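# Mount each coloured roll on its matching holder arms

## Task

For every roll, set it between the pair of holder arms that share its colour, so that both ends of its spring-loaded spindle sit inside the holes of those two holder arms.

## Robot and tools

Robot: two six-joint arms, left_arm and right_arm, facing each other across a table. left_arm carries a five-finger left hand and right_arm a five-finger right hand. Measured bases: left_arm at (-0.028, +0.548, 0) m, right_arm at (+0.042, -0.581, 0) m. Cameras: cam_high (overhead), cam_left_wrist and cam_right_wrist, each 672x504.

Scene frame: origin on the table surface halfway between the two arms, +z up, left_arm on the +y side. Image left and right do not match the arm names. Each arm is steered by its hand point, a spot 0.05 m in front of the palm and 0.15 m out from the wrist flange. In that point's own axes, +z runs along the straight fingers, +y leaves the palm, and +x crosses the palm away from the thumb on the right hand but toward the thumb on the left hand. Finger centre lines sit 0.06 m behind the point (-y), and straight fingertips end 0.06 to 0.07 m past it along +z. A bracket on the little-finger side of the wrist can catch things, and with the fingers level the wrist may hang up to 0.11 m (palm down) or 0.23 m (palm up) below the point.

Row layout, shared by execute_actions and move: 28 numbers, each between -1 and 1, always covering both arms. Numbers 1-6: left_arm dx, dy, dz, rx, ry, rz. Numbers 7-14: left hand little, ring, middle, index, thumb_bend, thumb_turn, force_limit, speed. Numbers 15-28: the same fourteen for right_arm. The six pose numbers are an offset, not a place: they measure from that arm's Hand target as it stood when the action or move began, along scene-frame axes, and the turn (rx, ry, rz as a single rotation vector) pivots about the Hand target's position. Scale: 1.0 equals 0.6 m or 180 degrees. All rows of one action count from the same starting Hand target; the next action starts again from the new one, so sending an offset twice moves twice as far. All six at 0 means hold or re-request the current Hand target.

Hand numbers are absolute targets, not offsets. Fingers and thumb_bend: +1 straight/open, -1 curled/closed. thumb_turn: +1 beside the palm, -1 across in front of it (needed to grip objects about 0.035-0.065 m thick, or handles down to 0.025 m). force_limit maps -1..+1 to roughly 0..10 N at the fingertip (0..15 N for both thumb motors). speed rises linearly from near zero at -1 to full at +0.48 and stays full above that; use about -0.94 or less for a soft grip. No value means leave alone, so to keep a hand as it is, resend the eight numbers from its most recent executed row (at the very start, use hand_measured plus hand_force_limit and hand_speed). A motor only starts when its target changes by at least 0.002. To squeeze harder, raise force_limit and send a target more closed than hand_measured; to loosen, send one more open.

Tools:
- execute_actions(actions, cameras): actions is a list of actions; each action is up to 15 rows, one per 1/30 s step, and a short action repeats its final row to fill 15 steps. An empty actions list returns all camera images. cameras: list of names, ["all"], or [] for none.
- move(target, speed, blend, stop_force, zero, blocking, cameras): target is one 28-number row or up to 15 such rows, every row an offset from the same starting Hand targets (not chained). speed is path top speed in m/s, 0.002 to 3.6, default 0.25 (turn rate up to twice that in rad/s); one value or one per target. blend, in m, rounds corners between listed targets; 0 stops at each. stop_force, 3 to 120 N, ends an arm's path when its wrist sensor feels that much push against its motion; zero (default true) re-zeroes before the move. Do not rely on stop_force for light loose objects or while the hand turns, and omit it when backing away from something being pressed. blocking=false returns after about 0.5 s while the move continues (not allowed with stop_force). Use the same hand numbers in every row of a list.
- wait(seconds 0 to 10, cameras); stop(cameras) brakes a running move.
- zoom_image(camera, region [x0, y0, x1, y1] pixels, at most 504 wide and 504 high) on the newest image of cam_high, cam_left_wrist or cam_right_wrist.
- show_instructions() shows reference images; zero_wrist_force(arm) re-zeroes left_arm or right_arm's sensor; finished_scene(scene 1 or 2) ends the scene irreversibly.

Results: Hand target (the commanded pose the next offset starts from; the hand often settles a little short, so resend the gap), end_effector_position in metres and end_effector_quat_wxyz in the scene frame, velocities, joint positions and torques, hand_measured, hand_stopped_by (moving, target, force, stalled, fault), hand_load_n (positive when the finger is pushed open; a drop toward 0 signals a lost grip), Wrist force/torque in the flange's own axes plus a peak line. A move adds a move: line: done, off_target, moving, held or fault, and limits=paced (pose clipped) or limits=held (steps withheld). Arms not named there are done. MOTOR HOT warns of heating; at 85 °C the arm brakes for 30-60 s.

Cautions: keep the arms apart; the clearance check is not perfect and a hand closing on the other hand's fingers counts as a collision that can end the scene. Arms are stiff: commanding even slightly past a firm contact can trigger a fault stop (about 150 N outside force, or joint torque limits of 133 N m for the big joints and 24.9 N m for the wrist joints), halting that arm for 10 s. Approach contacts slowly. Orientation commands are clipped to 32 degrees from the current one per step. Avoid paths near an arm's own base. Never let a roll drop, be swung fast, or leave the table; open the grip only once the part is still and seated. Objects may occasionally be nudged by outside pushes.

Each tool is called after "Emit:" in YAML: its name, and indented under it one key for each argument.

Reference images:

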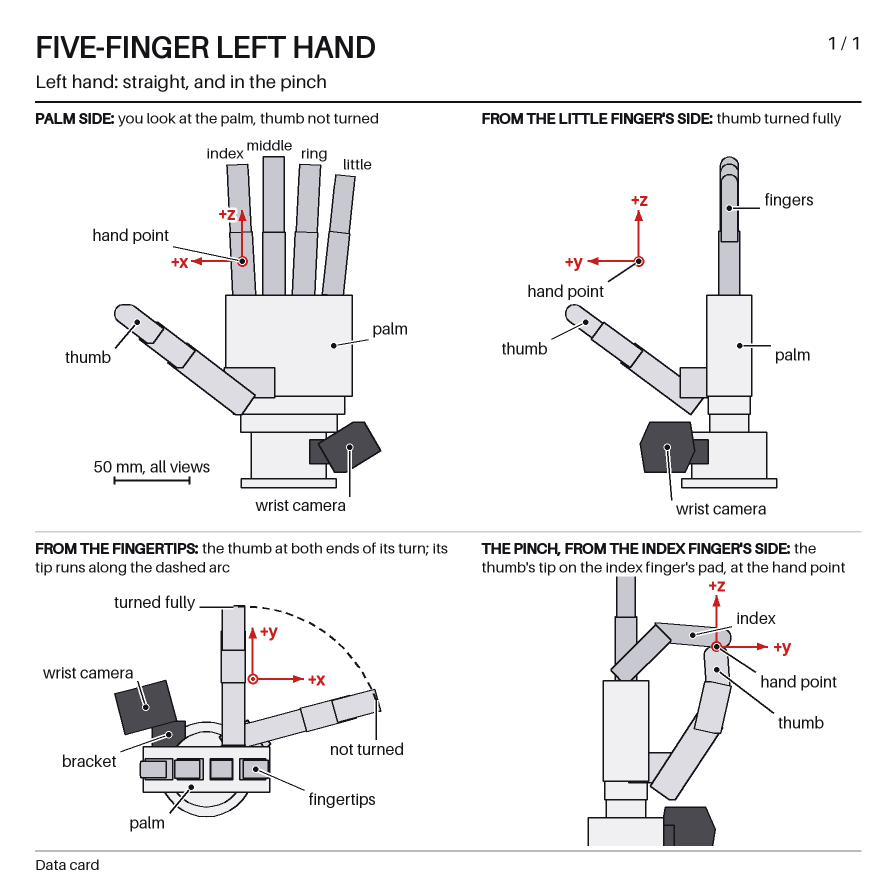

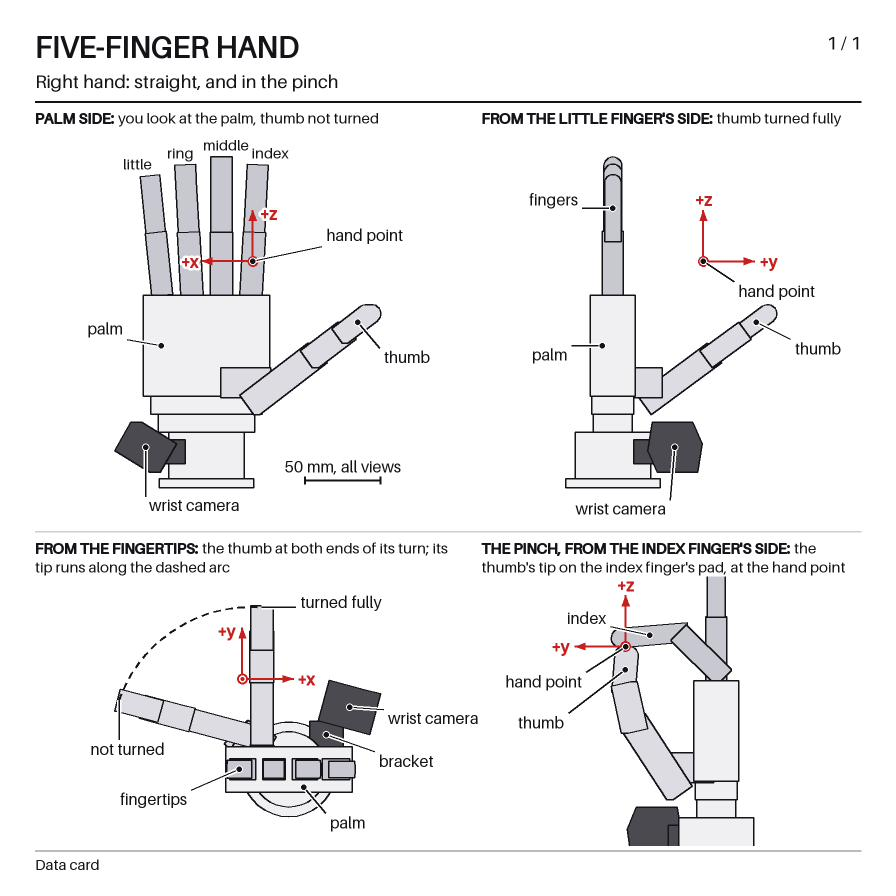

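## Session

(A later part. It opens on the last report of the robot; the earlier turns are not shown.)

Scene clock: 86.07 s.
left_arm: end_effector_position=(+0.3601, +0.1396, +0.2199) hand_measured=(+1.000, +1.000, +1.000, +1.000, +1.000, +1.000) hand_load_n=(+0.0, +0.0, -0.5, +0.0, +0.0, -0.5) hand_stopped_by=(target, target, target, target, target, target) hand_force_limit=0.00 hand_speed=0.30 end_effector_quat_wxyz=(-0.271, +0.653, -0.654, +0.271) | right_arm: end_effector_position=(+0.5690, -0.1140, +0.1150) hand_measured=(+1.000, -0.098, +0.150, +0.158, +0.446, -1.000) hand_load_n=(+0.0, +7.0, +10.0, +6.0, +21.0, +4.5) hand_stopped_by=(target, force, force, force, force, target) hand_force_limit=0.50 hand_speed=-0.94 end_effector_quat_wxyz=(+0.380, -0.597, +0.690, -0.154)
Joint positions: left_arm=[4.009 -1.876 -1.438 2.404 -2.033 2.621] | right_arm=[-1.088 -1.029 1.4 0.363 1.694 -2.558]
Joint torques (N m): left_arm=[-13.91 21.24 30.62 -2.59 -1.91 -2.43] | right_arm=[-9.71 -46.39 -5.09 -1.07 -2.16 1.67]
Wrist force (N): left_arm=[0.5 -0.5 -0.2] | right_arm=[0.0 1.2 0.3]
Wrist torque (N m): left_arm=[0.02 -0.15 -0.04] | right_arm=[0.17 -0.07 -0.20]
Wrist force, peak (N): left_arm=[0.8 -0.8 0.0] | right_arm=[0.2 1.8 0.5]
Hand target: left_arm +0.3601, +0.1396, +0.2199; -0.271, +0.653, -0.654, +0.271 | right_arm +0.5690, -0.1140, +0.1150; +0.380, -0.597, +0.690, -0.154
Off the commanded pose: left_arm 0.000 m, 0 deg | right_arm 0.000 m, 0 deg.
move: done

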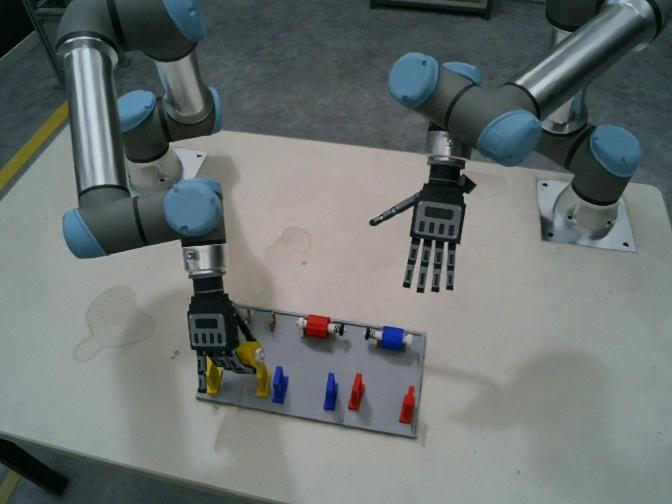

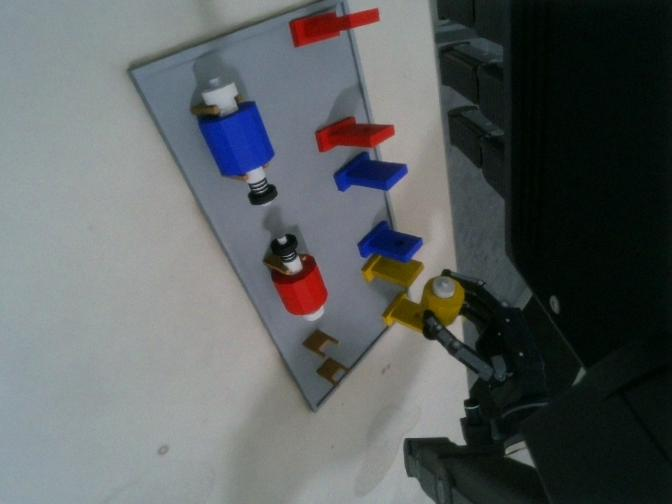

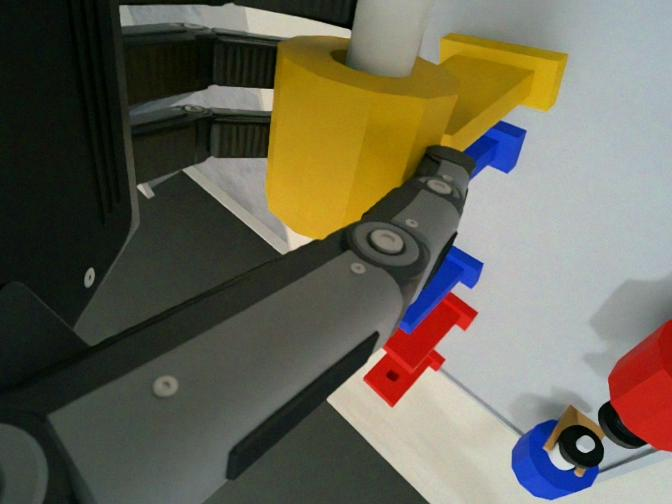

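Emit:
move:
  target: [0,0,0,0,0,0,1,1,1,1,1,1,0,0.3,0,0,-0.025,0,0,0,1,-0.65,-0.55,-0.55,-0.4,-1,0.5,-0.94]
  speed: 0.05
  stop_force: 3

Emit:
move:
  target: [0,0,0,0,0,0,1,1,1,1,1,1,0,0.3,0,-0.0417,0,0,0,0,1,-0.65,-0.55,-0.55,-0.4,-1,0.5,-0.94]
  speed: 0.01
  stop_force: 3
  cameras: ["all"]

Emit:
zoom_image:
  camera: "cam_high"
  region: [170, 300, 300, 420]

Emit:
zoom_image:
  camera: "cam_left_wrist"
  region: [360, 240, 520, 400]

Scene clock: 90.40 s.
left_arm: end_effector_position=(+0.3601, +0.1396, +0.2199) hand_measured=(+1.000, +1.000, +1.000, +1.000, +1.000, +1.000) hand_load_n=(+0.0, +0.0, -0.5, +0.0, +0.0, -0.5) hand_stopped_by=(target, target, target, target, target, target) hand_force_limit=0.00 hand_speed=0.30 end_effector_quat_wxyz=(-0.271, +0.653, -0.654, +0.271) | right_arm: end_effector_position=(+0.5690, -0.1140, +0.1000) hand_measured=(+1.000, -0.098, +0.150, +0.158, +0.446, -1.000) hand_load_n=(+0.0, +7.0, +9.5, +5.5, +21.0, +4.0) hand_stopped_by=(target, force, force, force, force, target) hand_force_limit=0.50 hand_speed=-0.94 end_effector_quat_wxyz=(+0.380, -0.597, +0.690, -0.154)
Joint positions: left_arm=[4.009 -1.876 -1.438 2.404 -2.033 2.621] | right_arm=[-1.088 -1.016 1.419 0.33 1.694 -2.558]
Joint torques (N m): left_arm=[-13.49 20.87 31.57 -2.55 -1.78 -2.27] | right_arm=[-7.96 -31.43 -5.83 -1.3 -2.24 1.49]
Wrist force (N): left_arm=[0.7 -0.4 -0.2] | right_arm=[-0.3 1.1 0.3]
Wrist torque (N m): left_arm=[0.04 -0.17 -0.03] | right_arm=[0.17 0.00 -0.25]
Wrist force, peak (N): left_arm=[0.8 -0.8 -0.2] | right_arm=[-0.2 1.5 0.2]
Hand target: left_arm +0.3601, +0.1396, +0.2199; -0.271, +0.653, -0.654, +0.271 | right_arm +0.5690, -0.1140, +0.1000; +0.380, -0.597, +0.690, -0.154
Off the commanded pose: left_arm 0.000 m, 0 deg | right_arm 0.000 m, 0 deg.
move: done

Scene clock: 92.97 s.
left_arm: end_effector_position=(+0.3601, +0.1396, +0.2199) hand_measured=(+1.000, +1.000, +1.000, +1.000, +1.000, +1.000) hand_load_n=(+0.0, +0.0, +0.0, -0.5, +0.0, +0.0) hand_stopped_by=(target, target, target, target, target, target) hand_force_limit=0.00 hand_speed=0.30 end_effector_quat_wxyz=(-0.271, +0.653, -0.654, +0.271) | right_arm: end_effector_position=(+0.5690, -0.1281, +0.1000) hand_measured=(+1.000, -0.098, +0.150, +0.158, +0.446, -1.000) hand_load_n=(+0.0, +7.0, +9.5, +5.5, +21.0, +4.5) hand_stopped_by=(target, force, force, force, force, target) hand_force_limit=0.50 hand_speed=-0.94 end_effector_quat_wxyz=(+0.380, -0.597, +0.690, -0.154)
Joint positions: left_arm=[4.009 -1.876 -1.438 2.404 -2.033 2.621] | right_arm=[-1.112 -1.038 1.454 0.315 1.676 -2.574]
Joint torques (N m): left_arm=[-12.64 21.44 30.62 -2.17 -1.85 -2.36] | right_arm=[8.62 -29.48 -31.87 2.48 2.89 1.17]
Wrist force (N): left_arm=[0.6 -0.5 -0.2] | right_arm=[-3.5 1.1 0.5]
Wrist torque (N m): left_arm=[0.01 -0.17 -0.03] | right_arm=[0.13 0.00 -0.09]
Wrist force, peak (N): left_arm=[1.0 -0.5 0.0] | right_arm=[-4.6 1.3 0.8]
Hand target: left_arm +0.3601, +0.1396, +0.2199; -0.271, +0.653, -0.654, +0.271 | right_arm +0.5690, -0.1281, +0.1000; +0.380, -0.597, +0.690, -0.154 (not the last commanded pose)
Off the commanded pose: left_arm 0.000 m, 0 deg | right_arm 0.011 m, 0 deg.
move: contact (right_arm)

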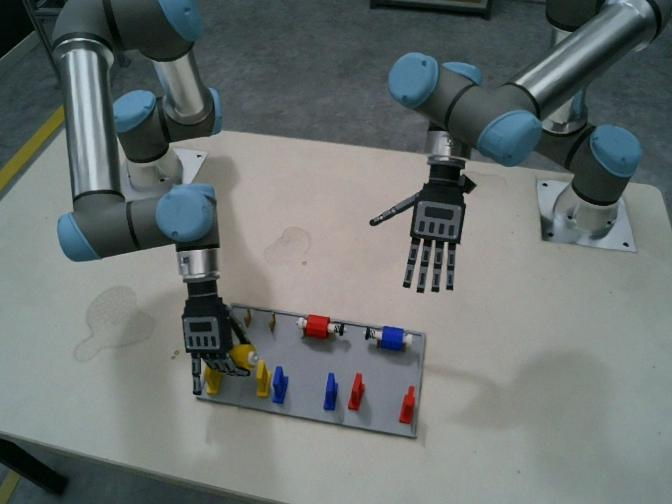

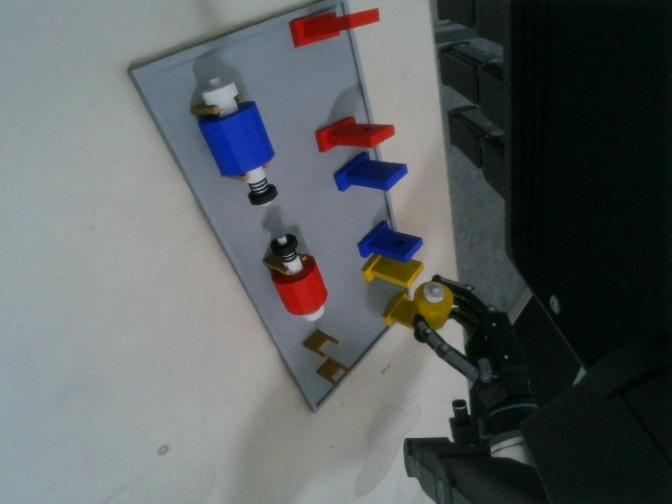

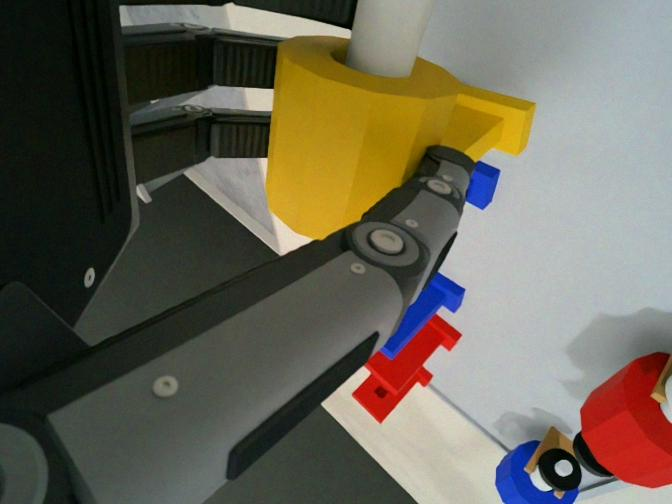

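Scaled by 3.877 from the camera's 672x504 image, which has a finer 960x720 frame.

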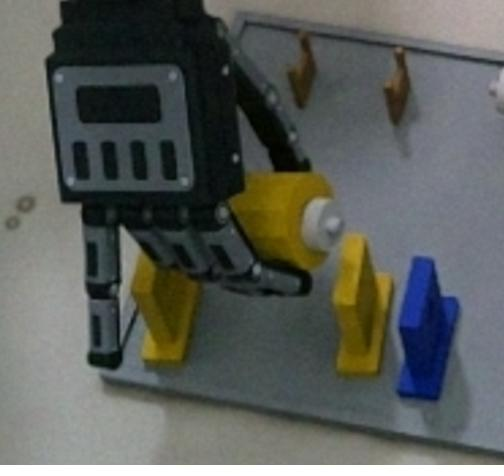

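Scaled by 3.150 from the camera's 672x504 image, which has a finer 960x720 frame.

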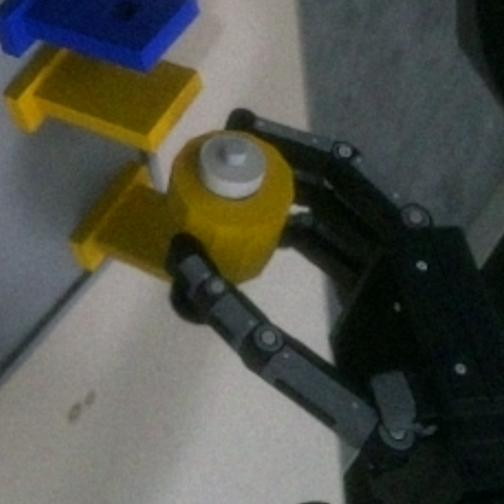

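Emit:
zoom_image:
  camera: "cam_left_wrist"
  region: [375, 270, 475, 370]

Emit:
zoom_image:
  camera: "cam_high"
  region: [180, 340, 260, 410]

Scaled by 5.040 from the camera's 672x504 image, which has a finer 960x720 frame.

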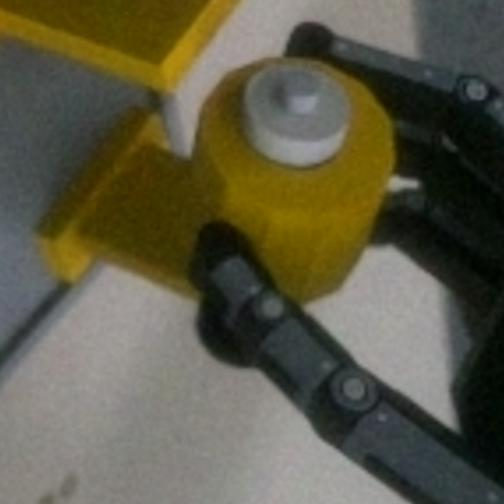

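Scaled by 6.300 from the camera's 672x504 image, which has a finer 960x720 frame.

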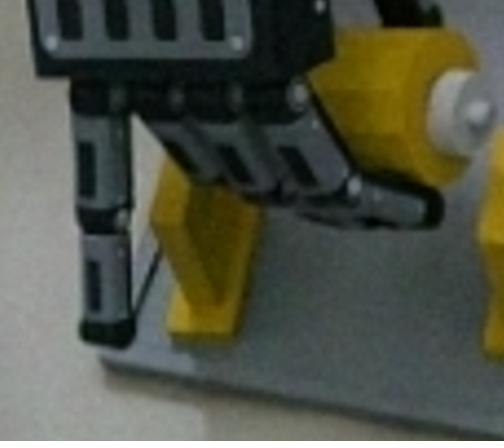

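Emit:
move:
  target: [0.1167,-0.1833,-0.0333,0,0,0,1,1,1,1,1,1,0,0.3,0,0.0167,0,0,0,0,1,-0.65,-0.55,-0.55,-0.4,-1,0.5,-0.94]
  speed: 0.12
  cameras: ["cam_left_wrist"]

Emit:
zoom_image:
  camera: "cam_left_wrist"
  region: [320, 200, 480, 360]

Scene clock: 99.87 s.
left_arm: end_effector_position=(+0.4301, +0.0296, +0.1999) hand_measured=(+1.000, +1.000, +1.000, +1.000, +1.000, +1.000) hand_load_n=(+0.0, +0.0, +0.0, +0.0, +0.0, -0.5) hand_stopped_by=(target, target, target, target, target, target) hand_force_limit=0.00 hand_speed=0.30 end_effector_quat_wxyz=(-0.271, +0.653, -0.654, +0.271) | right_arm: end_effector_position=(+0.5690, -0.1181, +0.1000) hand_measured=(+1.000, -0.098, +0.150, +0.158, +0.446, -1.000) hand_load_n=(+0.0, +6.5, +10.0, +6.0, +21.5, +4.5) hand_stopped_by=(target, force, force, force, force, target) hand_force_limit=0.50 hand_speed=-0.94 end_effector_quat_wxyz=(+0.380, -0.597, +0.690, -0.154)
Joint positions: left_arm=[3.936 -2.226 -0.97 2.255 -2.077 2.556] | right_arm=[-1.095 -1.022 1.429 0.325 1.688 -2.563]
Joint torques (N m): left_arm=[-12.98 34.53 33.52 -3.06 -2.16 -2.44] | right_arm=[11.38 -30.46 -33.47 1.56 2.27 1.6]
Wrist force (N): left_arm=[0.3 -0.8 -0.6] | right_arm=[-0.1 1.0 0.5]
Wrist torque (N m): left_arm=[0.00 -0.16 -0.05] | right_arm=[0.13 -0.04 -0.23]
Wrist force, peak (N): left_arm=[0.9 -1.1 -0.3] | right_arm=[-3.5 1.4 0.8]
Hand target: left_arm +0.4302, +0.0296, +0.1999; -0.271, +0.653, -0.654, +0.271 | right_arm +0.5690, -0.1181, +0.1000; +0.380, -0.597, +0.690, -0.154
Off the commanded pose: left_arm 0.000 m, 0 deg | right_arm 0.000 m, 0 deg.
move: done
Images, in order (width x height): cam_left_wrist 672x504.

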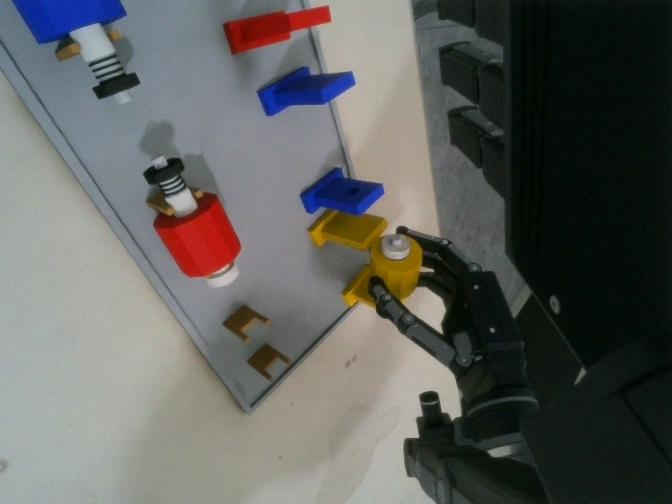

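Scaled by 3.150 from the camera's 672x504 image, which has a finer 960x720 frame.

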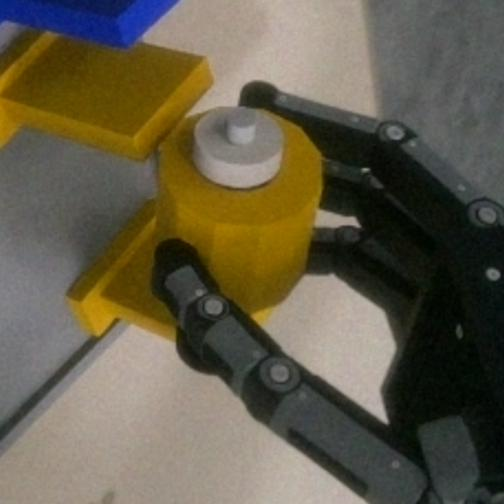

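Emit:
move:
  target: [0,0,0,0,0,0,1,1,1,1,1,1,0,0.3,-0.3,-0.25,0.2,0,0,0,1,-0.65,-0.55,-0.55,-0.4,-1,0.5,-0.94]
  speed: 0.2
  cameras: ["cam_left_wrist", "cam_high"]

Emit:
zoom_image:
  camera: "cam_left_wrist"
  region: [280, 140, 440, 300]

Emit:
zoom_image:
  camera: "cam_left_wrist"
  region: [210, 0, 370, 160]

Emit:
zoom_image:
  camera: "cam_left_wrist"
  region: [200, 240, 400, 440]

Emit:
zoom_image:
  camera: "cam_high"
  region: [190, 340, 320, 440]

Emit:
zoom_image:
  camera: "cam_high"
  region: [300, 340, 430, 450]

Scene clock: 102.13 s.
left_arm: end_effector_position=(+0.4302, +0.0296, +0.1999) hand_measured=(+1.000, +1.000, +1.000, +1.000, +1.000, +1.000) hand_load_n=(+0.0, +0.0, +0.0, +0.0, +0.0, +0.0) hand_stopped_by=(target, target, target, target, target, target) hand_force_limit=0.00 hand_speed=0.30 end_effector_quat_wxyz=(-0.271, +0.653, -0.654, +0.271) | right_arm: end_effector_position=(+0.3891, -0.2680, +0.2199) hand_measured=(+1.000, -0.098, +0.150, +0.158, +0.446, -1.000) hand_load_n=(+0.0, +7.0, +9.5, +5.5, +21.0, +4.0) hand_stopped_by=(target, force, force, force, force, target) hand_force_limit=0.50 hand_speed=-0.94 end_effector_quat_wxyz=(+0.380, -0.597, +0.690, -0.154)
Joint positions: left_arm=[3.936 -2.227 -0.969 2.255 -2.077 2.556] | right_arm=[-1.27 -1.683 1.927 0.483 1.558 -2.679]
Joint torques (N m): left_arm=[-13.31 34.86 32.29 -3.08 -2.16 -2.56] | right_arm=[-8.76 -20.35 -7.26 1.89 -2.46 -1.36]
Wrist force (N): left_arm=[0.5 -0.8 -0.4] | right_arm=[-0.1 1.1 0.6]
Wrist torque (N m): left_arm=[0.00 -0.19 -0.04] | right_arm=[0.10 -0.05 -0.06]
Wrist force, peak (N): left_arm=[0.2 -1.0 -0.5] | right_arm=[-1.1 1.3 1.5]
Hand target: left_arm +0.4302, +0.0296, +0.1999; -0.271, +0.653, -0.654, +0.271 | right_arm +0.3890, -0.2681, +0.2200; +0.380, -0.597, +0.690, -0.154
Off the commanded pose: left_arm 0.000 m, 0 deg | right_arm 0.000 m, 0 deg.
move: done
Images, in order (width x height): cam_high 672x504, cam_left_wrist 672x504.

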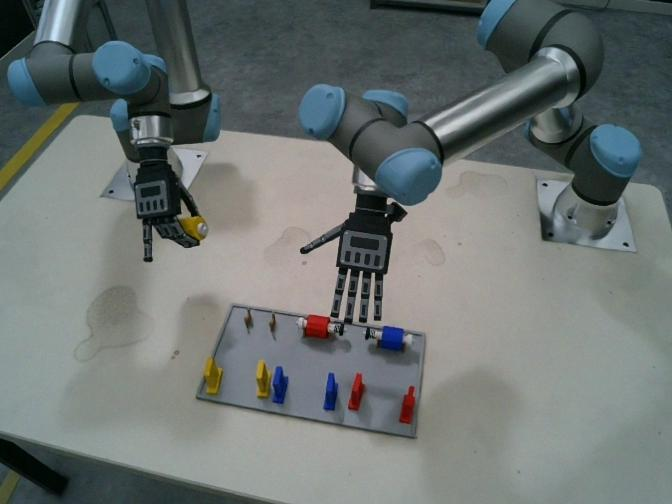

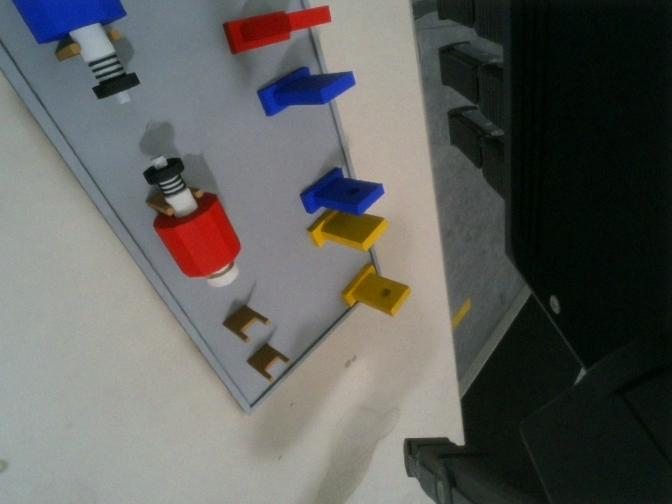

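Scaled by 3.150 from the camera's 672x504 image, which has a finer 960x720 frame.

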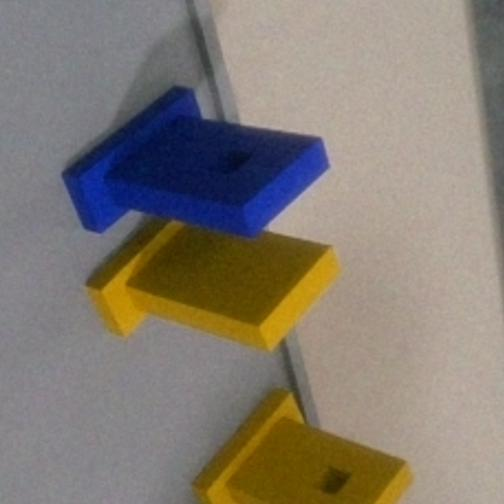

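Scaled by 3.150 from the camera's 672x504 image, which has a finer 960x720 frame.

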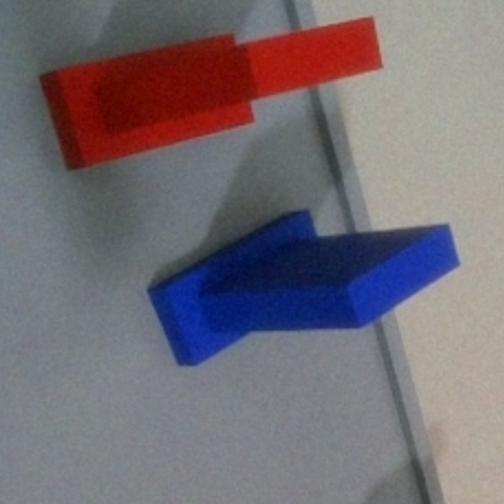

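Scaled by 2.520 from the camera's 672x504 image, which has a finer 960x720 frame.

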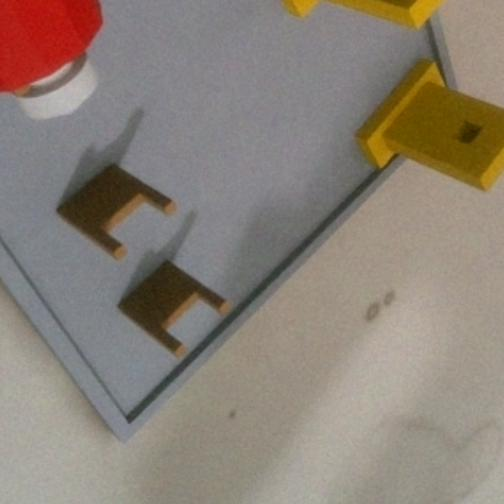

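Scaled by 3.877 from the camera's 672x504 image, which has a finer 960x720 frame.

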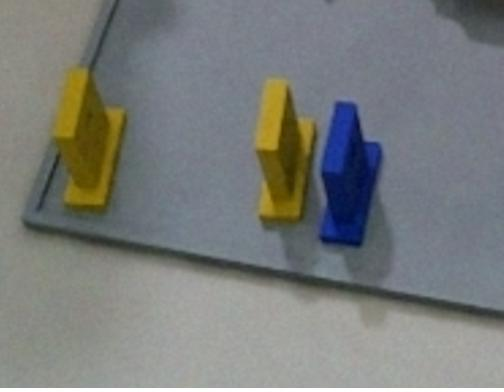

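Scaled by 3.877 from the camera's 672x504 image, which has a finer 960x720 frame.

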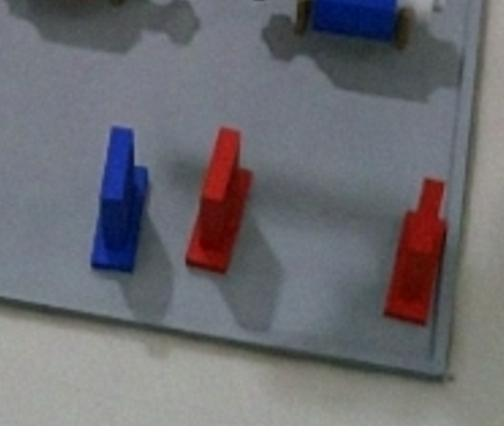

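Emit:
move:
  target: [0,0,0.2,0,0,0,1,1,1,1,1,1,0,0.3,0,0,0,0,0,0,1,-0.65,-0.55,-0.55,-0.4,-1,0.5,-0.94]
  speed: 0.2
  cameras: ["cam_left_wrist"]

Emit:
zoom_image:
  camera: "cam_left_wrist"
  region: [200, 140, 360, 300]

Emit:
zoom_image:
  camera: "cam_left_wrist"
  region: [200, 20, 360, 180]

Emit:
zoom_image:
  camera: "cam_left_wrist"
  region: [100, 230, 300, 430]

Emit:
move:
  target: [-0.1667,0,-0.2,0,0,0,1,1,1,1,1,1,0,0.3,0,0,0,0,0,0,1,-0.65,-0.55,-0.55,-0.4,-1,0.5,-0.94]
  speed: 0.2
  cameras: ["cam_left_wrist"]

Emit:
zoom_image:
  camera: "cam_left_wrist"
  region: [360, 100, 520, 260]

Emit:
zoom_image:
  camera: "cam_left_wrist"
  region: [250, 0, 410, 160]

Emit:
zoom_image:
  camera: "cam_left_wrist"
  region: [250, 180, 450, 380]

Scene clock: 104.43 s.
left_arm: end_effector_position=(+0.4302, +0.0296, +0.3199) hand_measured=(+1.000, +1.000, +1.000, +1.000, +1.000, +1.000) hand_load_n=(+0.0, +0.0, +0.0, +0.0, +0.0, -0.5) hand_stopped_by=(target, target, target, target, target, target) hand_force_limit=0.00 hand_speed=0.30 end_effector_quat_wxyz=(-0.271, +0.653, -0.654, +0.271) | right_arm: end_effector_position=(+0.3890, -0.2681, +0.2200) hand_measured=(+1.000, -0.098, +0.150, +0.158, +0.446, -1.000) hand_load_n=(+0.0, +6.5, +10.0, +6.0, +21.5, +4.5) hand_stopped_by=(target, force, force, force, force, target) hand_force_limit=0.50 hand_speed=-0.94 end_effector_quat_wxyz=(+0.380, -0.597, +0.690, -0.154)
Joint positions: left_arm=[3.936 -2.273 -0.581 1.913 -2.077 2.556] | right_arm=[-1.27 -1.683 1.927 0.483 1.558 -2.679]
Joint torques (N m): left_arm=[-12.96 34.73 30.76 -3.09 -2.07 -2.51] | right_arm=[-8.22 -23.33 -6.76 1.91 -2.45 -1.65]
Wrist force (N): left_arm=[0.2 -0.6 -0.2] | right_arm=[0.0 1.1 1.0]
Wrist torque (N m): left_arm=[-0.05 -0.15 -0.05] | right_arm=[0.08 -0.08 -0.05]
Wrist force, peak (N): left_arm=[0.2 -1.2 -1.1] | right_arm=[-0.1 1.4 0.7]
Hand target: left_arm +0.4302, +0.0296, +0.3199; -0.271, +0.653, -0.654, +0.271 | right_arm +0.3890, -0.2681, +0.2200; +0.380, -0.597, +0.690, -0.154
Off the commanded pose: left_arm 0.000 m, 0 deg | right_arm 0.000 m, 0 deg.
move: done
Images, in order (width x height): cam_left_wrist 672x504.

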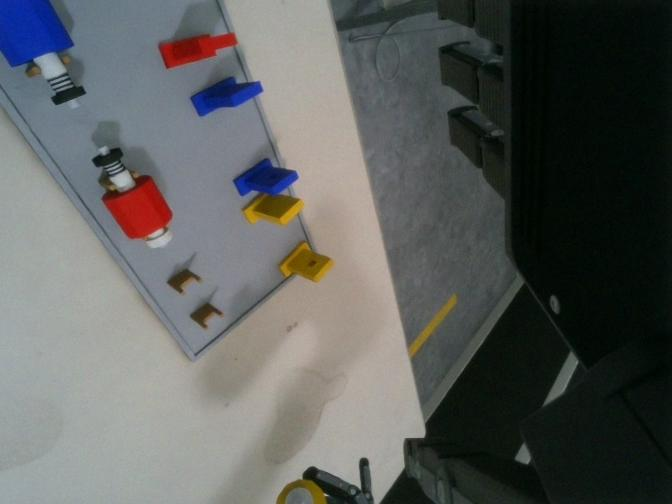

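Scaled by 3.150 from the camera's 672x504 image, which has a finer 960x720 frame.

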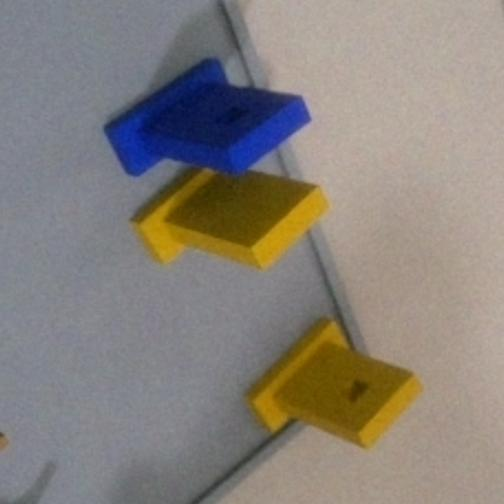

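Scaled by 3.150 from the camera's 672x504 image, which has a finer 960x720 frame.

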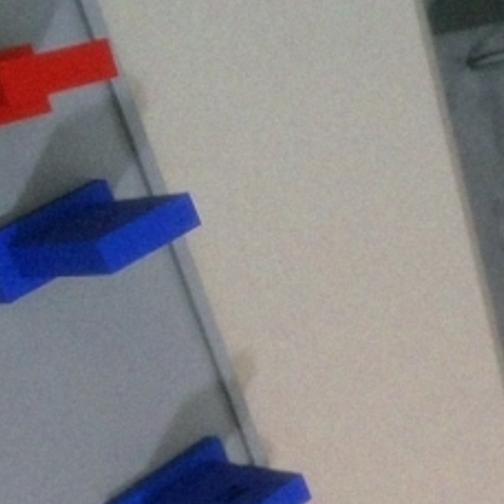

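Scaled by 2.520 from the camera's 672x504 image, which has a finer 960x720 frame.

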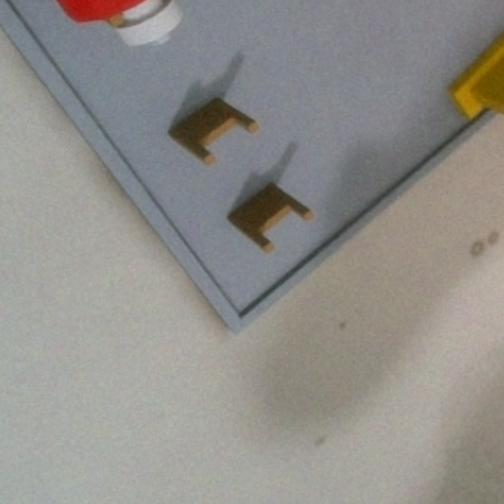

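Scene clock: 105.90 s.
left_arm: end_effector_position=(+0.3302, +0.0296, +0.2000) hand_measured=(+1.000, +1.000, +1.000, +1.000, +1.000, +1.000) hand_load_n=(+0.0, +0.0, +0.0, +0.0, +0.0, +0.0) hand_stopped_by=(target, target, target, target, target, target) hand_force_limit=0.00 hand_speed=0.30 end_effector_quat_wxyz=(-0.271, +0.653, -0.654, +0.271) | right_arm: end_effector_position=(+0.3890, -0.2681, +0.2200) hand_measured=(+1.000, -0.098, +0.150, +0.158, +0.446, -1.000) hand_load_n=(+0.0, +6.5, +10.0, +5.5, +21.0, +4.0) hand_stopped_by=(target, force, force, force, force, target) hand_force_limit=0.50 hand_speed=-0.94 end_effector_quat_wxyz=(+0.380, -0.597, +0.690, -0.154)
Joint positions: left_arm=[3.802 -2.104 -1.18 2.276 -2.152 2.426] | right_arm=[-1.27 -1.683 1.927 0.483 1.558 -2.679]
Joint torques (N m): left_arm=[-13.59 52.92 6.7 0.37 -2.25 -2.55] | right_arm=[-9.12 -22.42 -7.49 1.83 -2.19 -1.44]
Wrist force (N): left_arm=[0.6 -1.1 -0.4] | right_arm=[-0.3 1.1 0.6]
Wrist torque (N m): left_arm=[-0.11 -0.23 -0.01] | right_arm=[0.10 -0.02 -0.08]
Wrist force, peak (N): left_arm=[-0.1 -1.6 -0.5] | right_arm=[-0.1 1.3 0.8]
Hand target: left_arm +0.3301, +0.0296, +0.1999; -0.271, +0.653, -0.654, +0.271 | right_arm +0.3890, -0.2681, +0.2200; +0.380, -0.597, +0.690, -0.154
Off the commanded pose: left_arm 0.000 m, 0 deg | right_arm 0.000 m, 0 deg.
move: done
Images, in order (width x height): cam_left_wrist 672x504.

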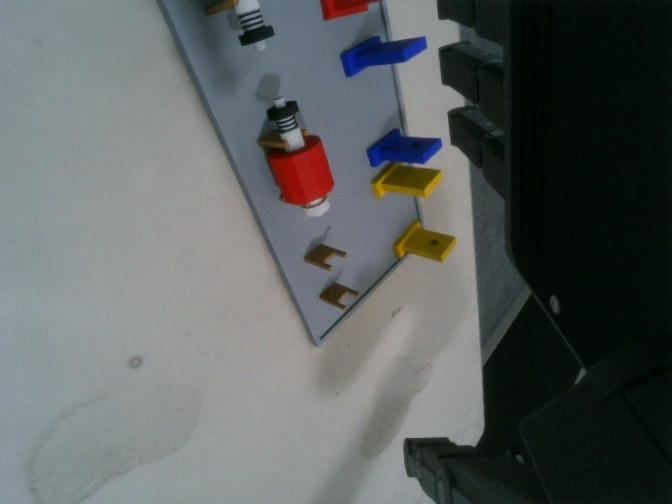

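Scaled by 3.150 from the camera's 672x504 image, which has a finer 960x720 frame.

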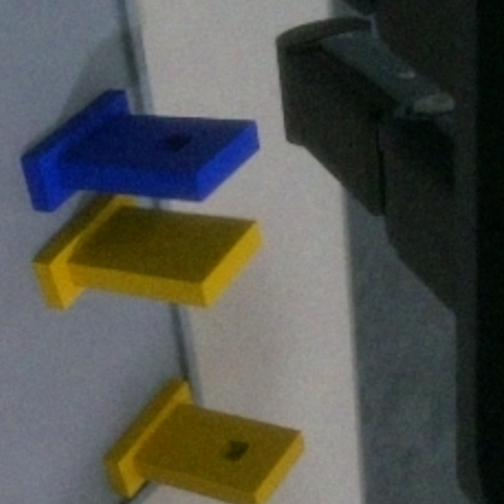

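Scaled by 3.150 from the camera's 672x504 image, which has a finer 960x720 frame.

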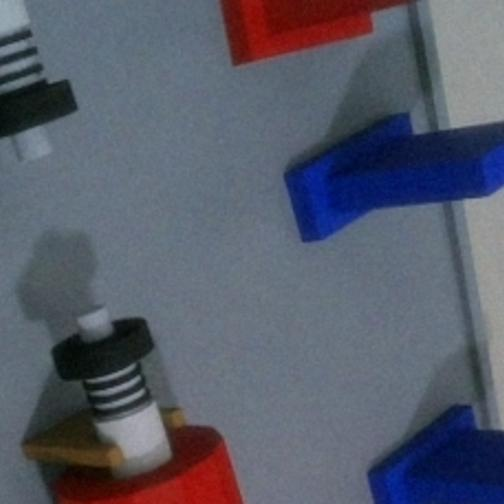

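Scaled by 2.520 from the camera's 672x504 image, which has a finer 960x720 frame.

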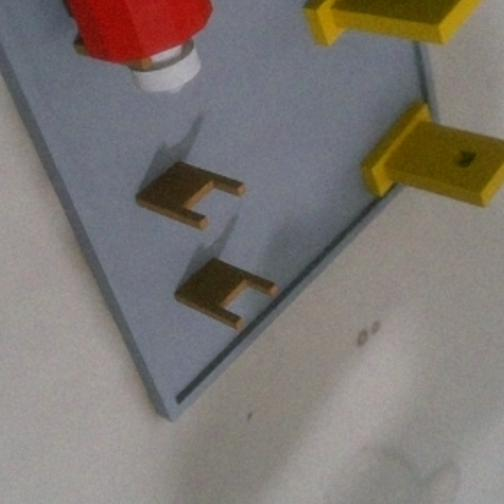

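Emit:
move:
  target:
    - [0,0,0,0,0,0,1,1,1,1,1,1,0,0.3,0.3161,0.2393,-0.10,0.0111,0.0007,0.0389,1,-0.65,-0.55,-0.55,-0.4,-1,0.5,-0.94]
    - [0,0,0,0,0,0,1,1,1,1,1,1,0,0.3,0.3161,0.2393,-0.1673,0.0111,0.0007,0.0389,1,-0.65,-0.55,-0.55,-0.4,-1,0.5,-0.94]
  speed: 0.15
  cameras: ["all"]

Emit:
zoom_image:
  camera: "cam_left_wrist"
  region: [380, 140, 540, 300]

Emit:
zoom_image:
  camera: "cam_high"
  region: [170, 310, 300, 420]

Scene clock: 111.37 s.
left_arm: end_effector_position=(+0.3301, +0.0296, +0.1999) hand_measured=(+1.000, +1.000, +1.000, +1.000, +1.000, +1.000) hand_load_n=(+0.0, +0.0, +0.0, +0.0, +0.0, +0.0) hand_stopped_by=(target, target, target, target, target, target) hand_force_limit=0.00 hand_speed=0.30 end_effector_quat_wxyz=(-0.271, +0.653, -0.654, +0.271) | right_arm: end_effector_position=(+0.5787, -0.1245, +0.1197) hand_measured=(+1.000, -0.098, +0.150, +0.158, +0.446, -1.000) hand_load_n=(+0.0, +6.5, +9.5, +6.0, +21.0, +4.5) hand_stopped_by=(target, force, force, force, force, target) hand_force_limit=0.50 hand_speed=-0.94 end_effector_quat_wxyz=(+0.398, -0.631, +0.655, -0.117)
Joint positions: left_arm=[3.802 -2.104 -1.181 2.277 -2.152 2.425] | right_arm=[-1.166 -1.041 1.412 0.344 1.522 -2.666]
Joint torques (N m): left_arm=[-12.82 51.95 8.57 0.14 -1.93 -1.56] | right_arm=[11.17 -29.43 -4.31 -1.02 -1.74 0.85]
Wrist force (N): left_arm=[0.7 -1.2 -0.3] | right_arm=[-0.2 1.1 0.1]
Wrist torque (N m): left_arm=[-0.14 -0.24 -0.01] | right_arm=[0.19 -0.05 -0.05]
Wrist force, peak (N): left_arm=[0.6 -1.4 -0.5] | right_arm=[0.0 1.7 0.7]
Hand target: left_arm +0.3301, +0.0296, +0.1999; -0.271, +0.653, -0.654, +0.271 | right_arm +0.5787, -0.1245, +0.1196; -0.398, +0.631, -0.655, +0.117
Off the commanded pose: left_arm 0.000 m, 0 deg | right_arm 0.000 m, 0 deg.
move: done

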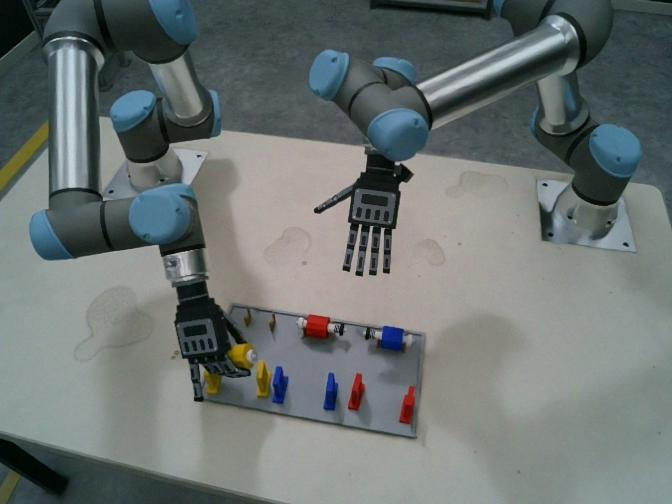

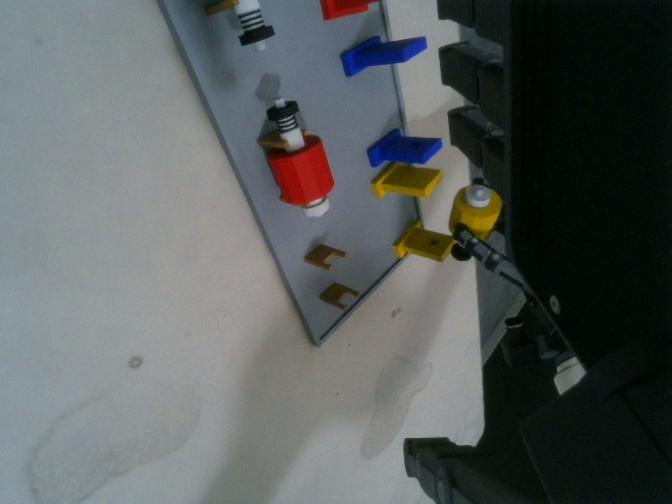

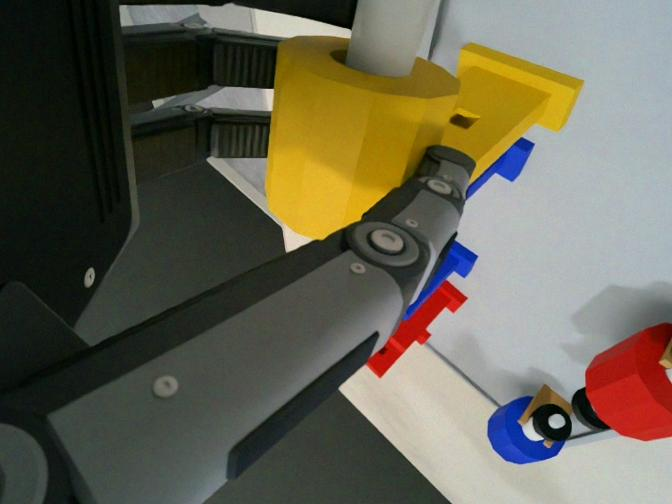

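Scaled by 3.150 from the camera's 672x504 image, which has a finer 960x720 frame.

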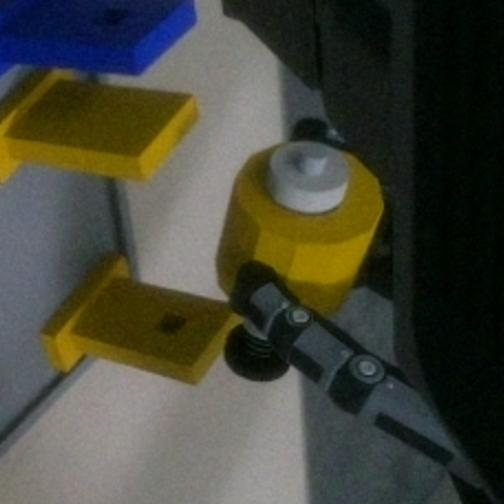

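Scaled by 3.877 from the camera's 672x504 image, which has a finer 960x720 frame.

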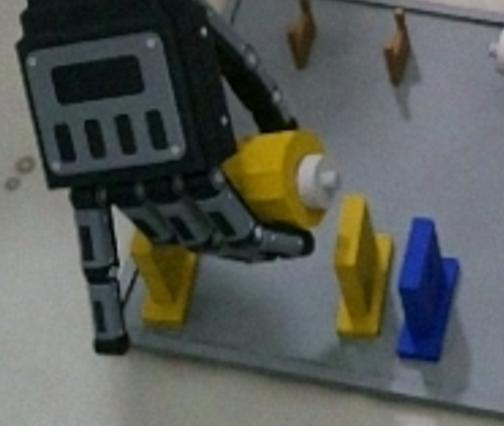

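Emit:
move:
  target: [0,0,0.1667,0,0,0,1,1,1,1,1,1,0,0.3,0,0,0,0,0,0,1,-0.65,-0.55,-0.55,-0.4,-1,0.5,-0.94]
  speed: 0.2
  cameras: ["cam_left_wrist"]

Emit:
zoom_image:
  camera: "cam_left_wrist"
  region: [300, 120, 460, 280]

Emit:
move:
  target: [0,0.2,-0.1667,0,0,0,1,1,1,1,1,1,0,0.3,0,0,0,0,0,0,1,-0.65,-0.55,-0.55,-0.4,-1,0.5,-0.94]
  speed: 0.2
  cameras: ["cam_left_wrist"]

Emit:
zoom_image:
  camera: "cam_left_wrist"
  region: [380, 230, 540, 390]

Scene clock: 113.30 s.
left_arm: end_effector_position=(+0.3302, +0.0296, +0.2999) hand_measured=(+1.000, +1.000, +1.000, +1.000, +1.000, +1.000) hand_load_n=(+0.0, +0.0, +0.0, +0.0, +0.0, +0.0) hand_stopped_by=(target, target, target, target, target, target) hand_force_limit=0.00 hand_speed=0.30 end_effector_quat_wxyz=(-0.271, +0.653, -0.653, +0.271) | right_arm: end_effector_position=(+0.5787, -0.1245, +0.1196) hand_measured=(+1.000, -0.098, +0.150, +0.158, +0.446, -1.000) hand_load_n=(+0.0, +7.0, +10.0, +5.5, +21.0, +4.0) hand_stopped_by=(target, force, force, force, force, target) hand_force_limit=0.50 hand_speed=-0.94 end_effector_quat_wxyz=(+0.398, -0.631, +0.655, -0.117)
Joint positions: left_arm=[3.802 -2.1 -0.932 2.024 -2.152 2.426] | right_arm=[-1.166 -1.041 1.412 0.344 1.522 -2.666]
Joint torques (N m): left_arm=[-12.79 30.4 32.94 -3.15 -2.21 -2.56] | right_arm=[11.72 -29.84 -5.65 -1.16 -2.34 1.08]
Wrist force (N): left_arm=[0.1 -0.9 -0.5] | right_arm=[-0.3 0.8 0.1]
Wrist torque (N m): left_arm=[-0.07 -0.15 -0.05] | right_arm=[0.15 -0.02 -0.07]
Wrist force, peak (N): left_arm=[0.3 -1.8 -1.2] | right_arm=[-0.4 1.1 0.6]
Hand target: left_arm +0.3301, +0.0296, +0.2999; -0.271, +0.653, -0.654, +0.271 | right_arm +0.5787, -0.1245, +0.1196; -0.398, +0.631, -0.655, +0.117
Off the commanded pose: left_arm 0.000 m, 0 deg | right_arm 0.000 m, 0 deg.
move: done
Images, in order (width x height): cam_left_wrist 672x504.

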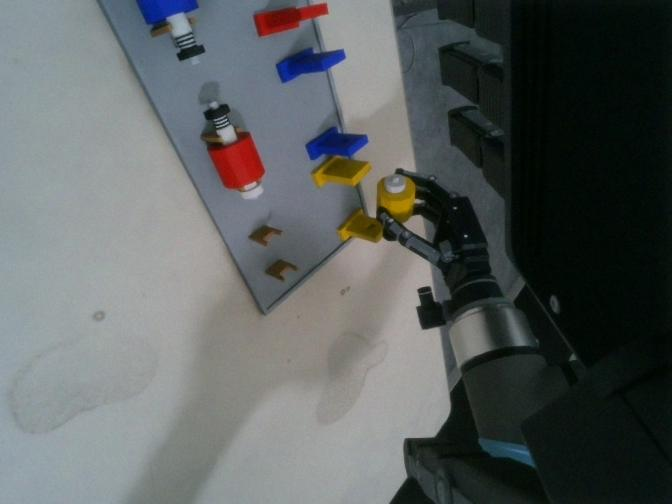

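Scaled by 3.150 from the camera's 672x504 image, which has a finer 960x720 frame.

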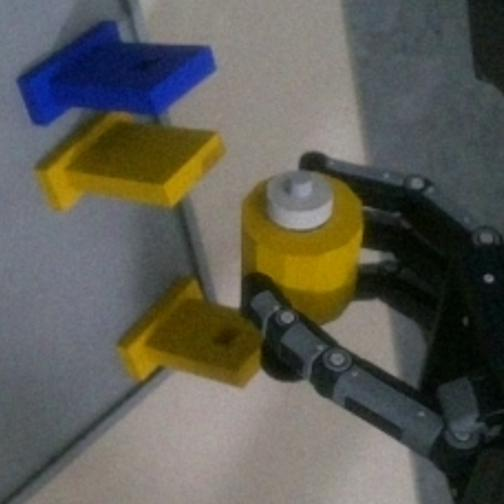

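Scene clock: 114.80 s.
left_arm: end_effector_position=(+0.3301, +0.1496, +0.1999) hand_measured=(+1.000, +1.000, +1.000, +1.000, +1.000, +1.000) hand_load_n=(+0.0, +0.0, +0.0, -0.5, +0.0, +0.0) hand_stopped_by=(target, target, target, target, target, target) hand_force_limit=0.00 hand_speed=0.30 end_effector_quat_wxyz=(-0.271, +0.653, -0.654, +0.271) | right_arm: end_effector_position=(+0.5787, -0.1245, +0.1196) hand_measured=(+1.000, -0.098, +0.150, +0.158, +0.446, -1.000) hand_load_n=(+0.0, +7.0, +9.5, +5.5, +21.5, +4.5) hand_stopped_by=(target, force, force, force, force, target) hand_force_limit=0.50 hand_speed=-0.94 end_effector_quat_wxyz=(+0.398, -0.631, +0.655, -0.117)
Joint positions: left_arm=[3.982 -1.828 -1.555 2.462 -2.05 2.597] | right_arm=[-1.166 -1.041 1.412 0.344 1.522 -2.666]
Joint torques (N m): left_arm=[13.53 41.8 8.1 0.54 0.74 2.48] | right_arm=[11.4 -31.11 -5.24 -1.06 -2.45 0.93]
Wrist force (N): left_arm=[0.4 -0.7 -0.2] | right_arm=[-0.2 0.9 0.2]
Wrist torque (N m): left_arm=[-0.01 -0.15 -0.22] | right_arm=[0.16 -0.05 -0.06]
Wrist force, peak (N): left_arm=[0.9 -1.4 -1.0] | right_arm=[-0.3 1.3 0.3]
Hand target: left_arm +0.3301, +0.1496, +0.1999; -0.271, +0.653, -0.654, +0.271 | right_arm +0.5787, -0.1245, +0.1196; -0.398, +0.631, -0.655, +0.117
Off the commanded pose: left_arm 0.000 m, 0 deg | right_arm 0.000 m, 0 deg.
move: done
Images, in order (width x height): cam_left_wrist 672x504.

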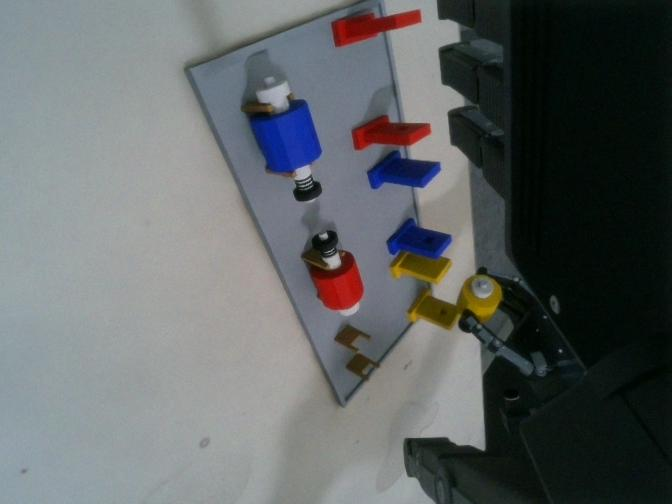

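Scaled by 3.150 from the camera's 672x504 image, which has a finer 960x720 frame.

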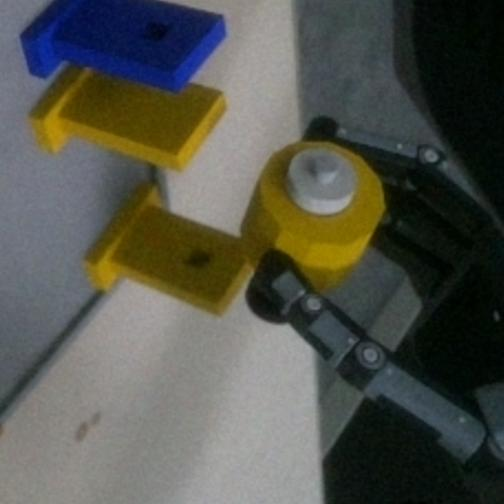

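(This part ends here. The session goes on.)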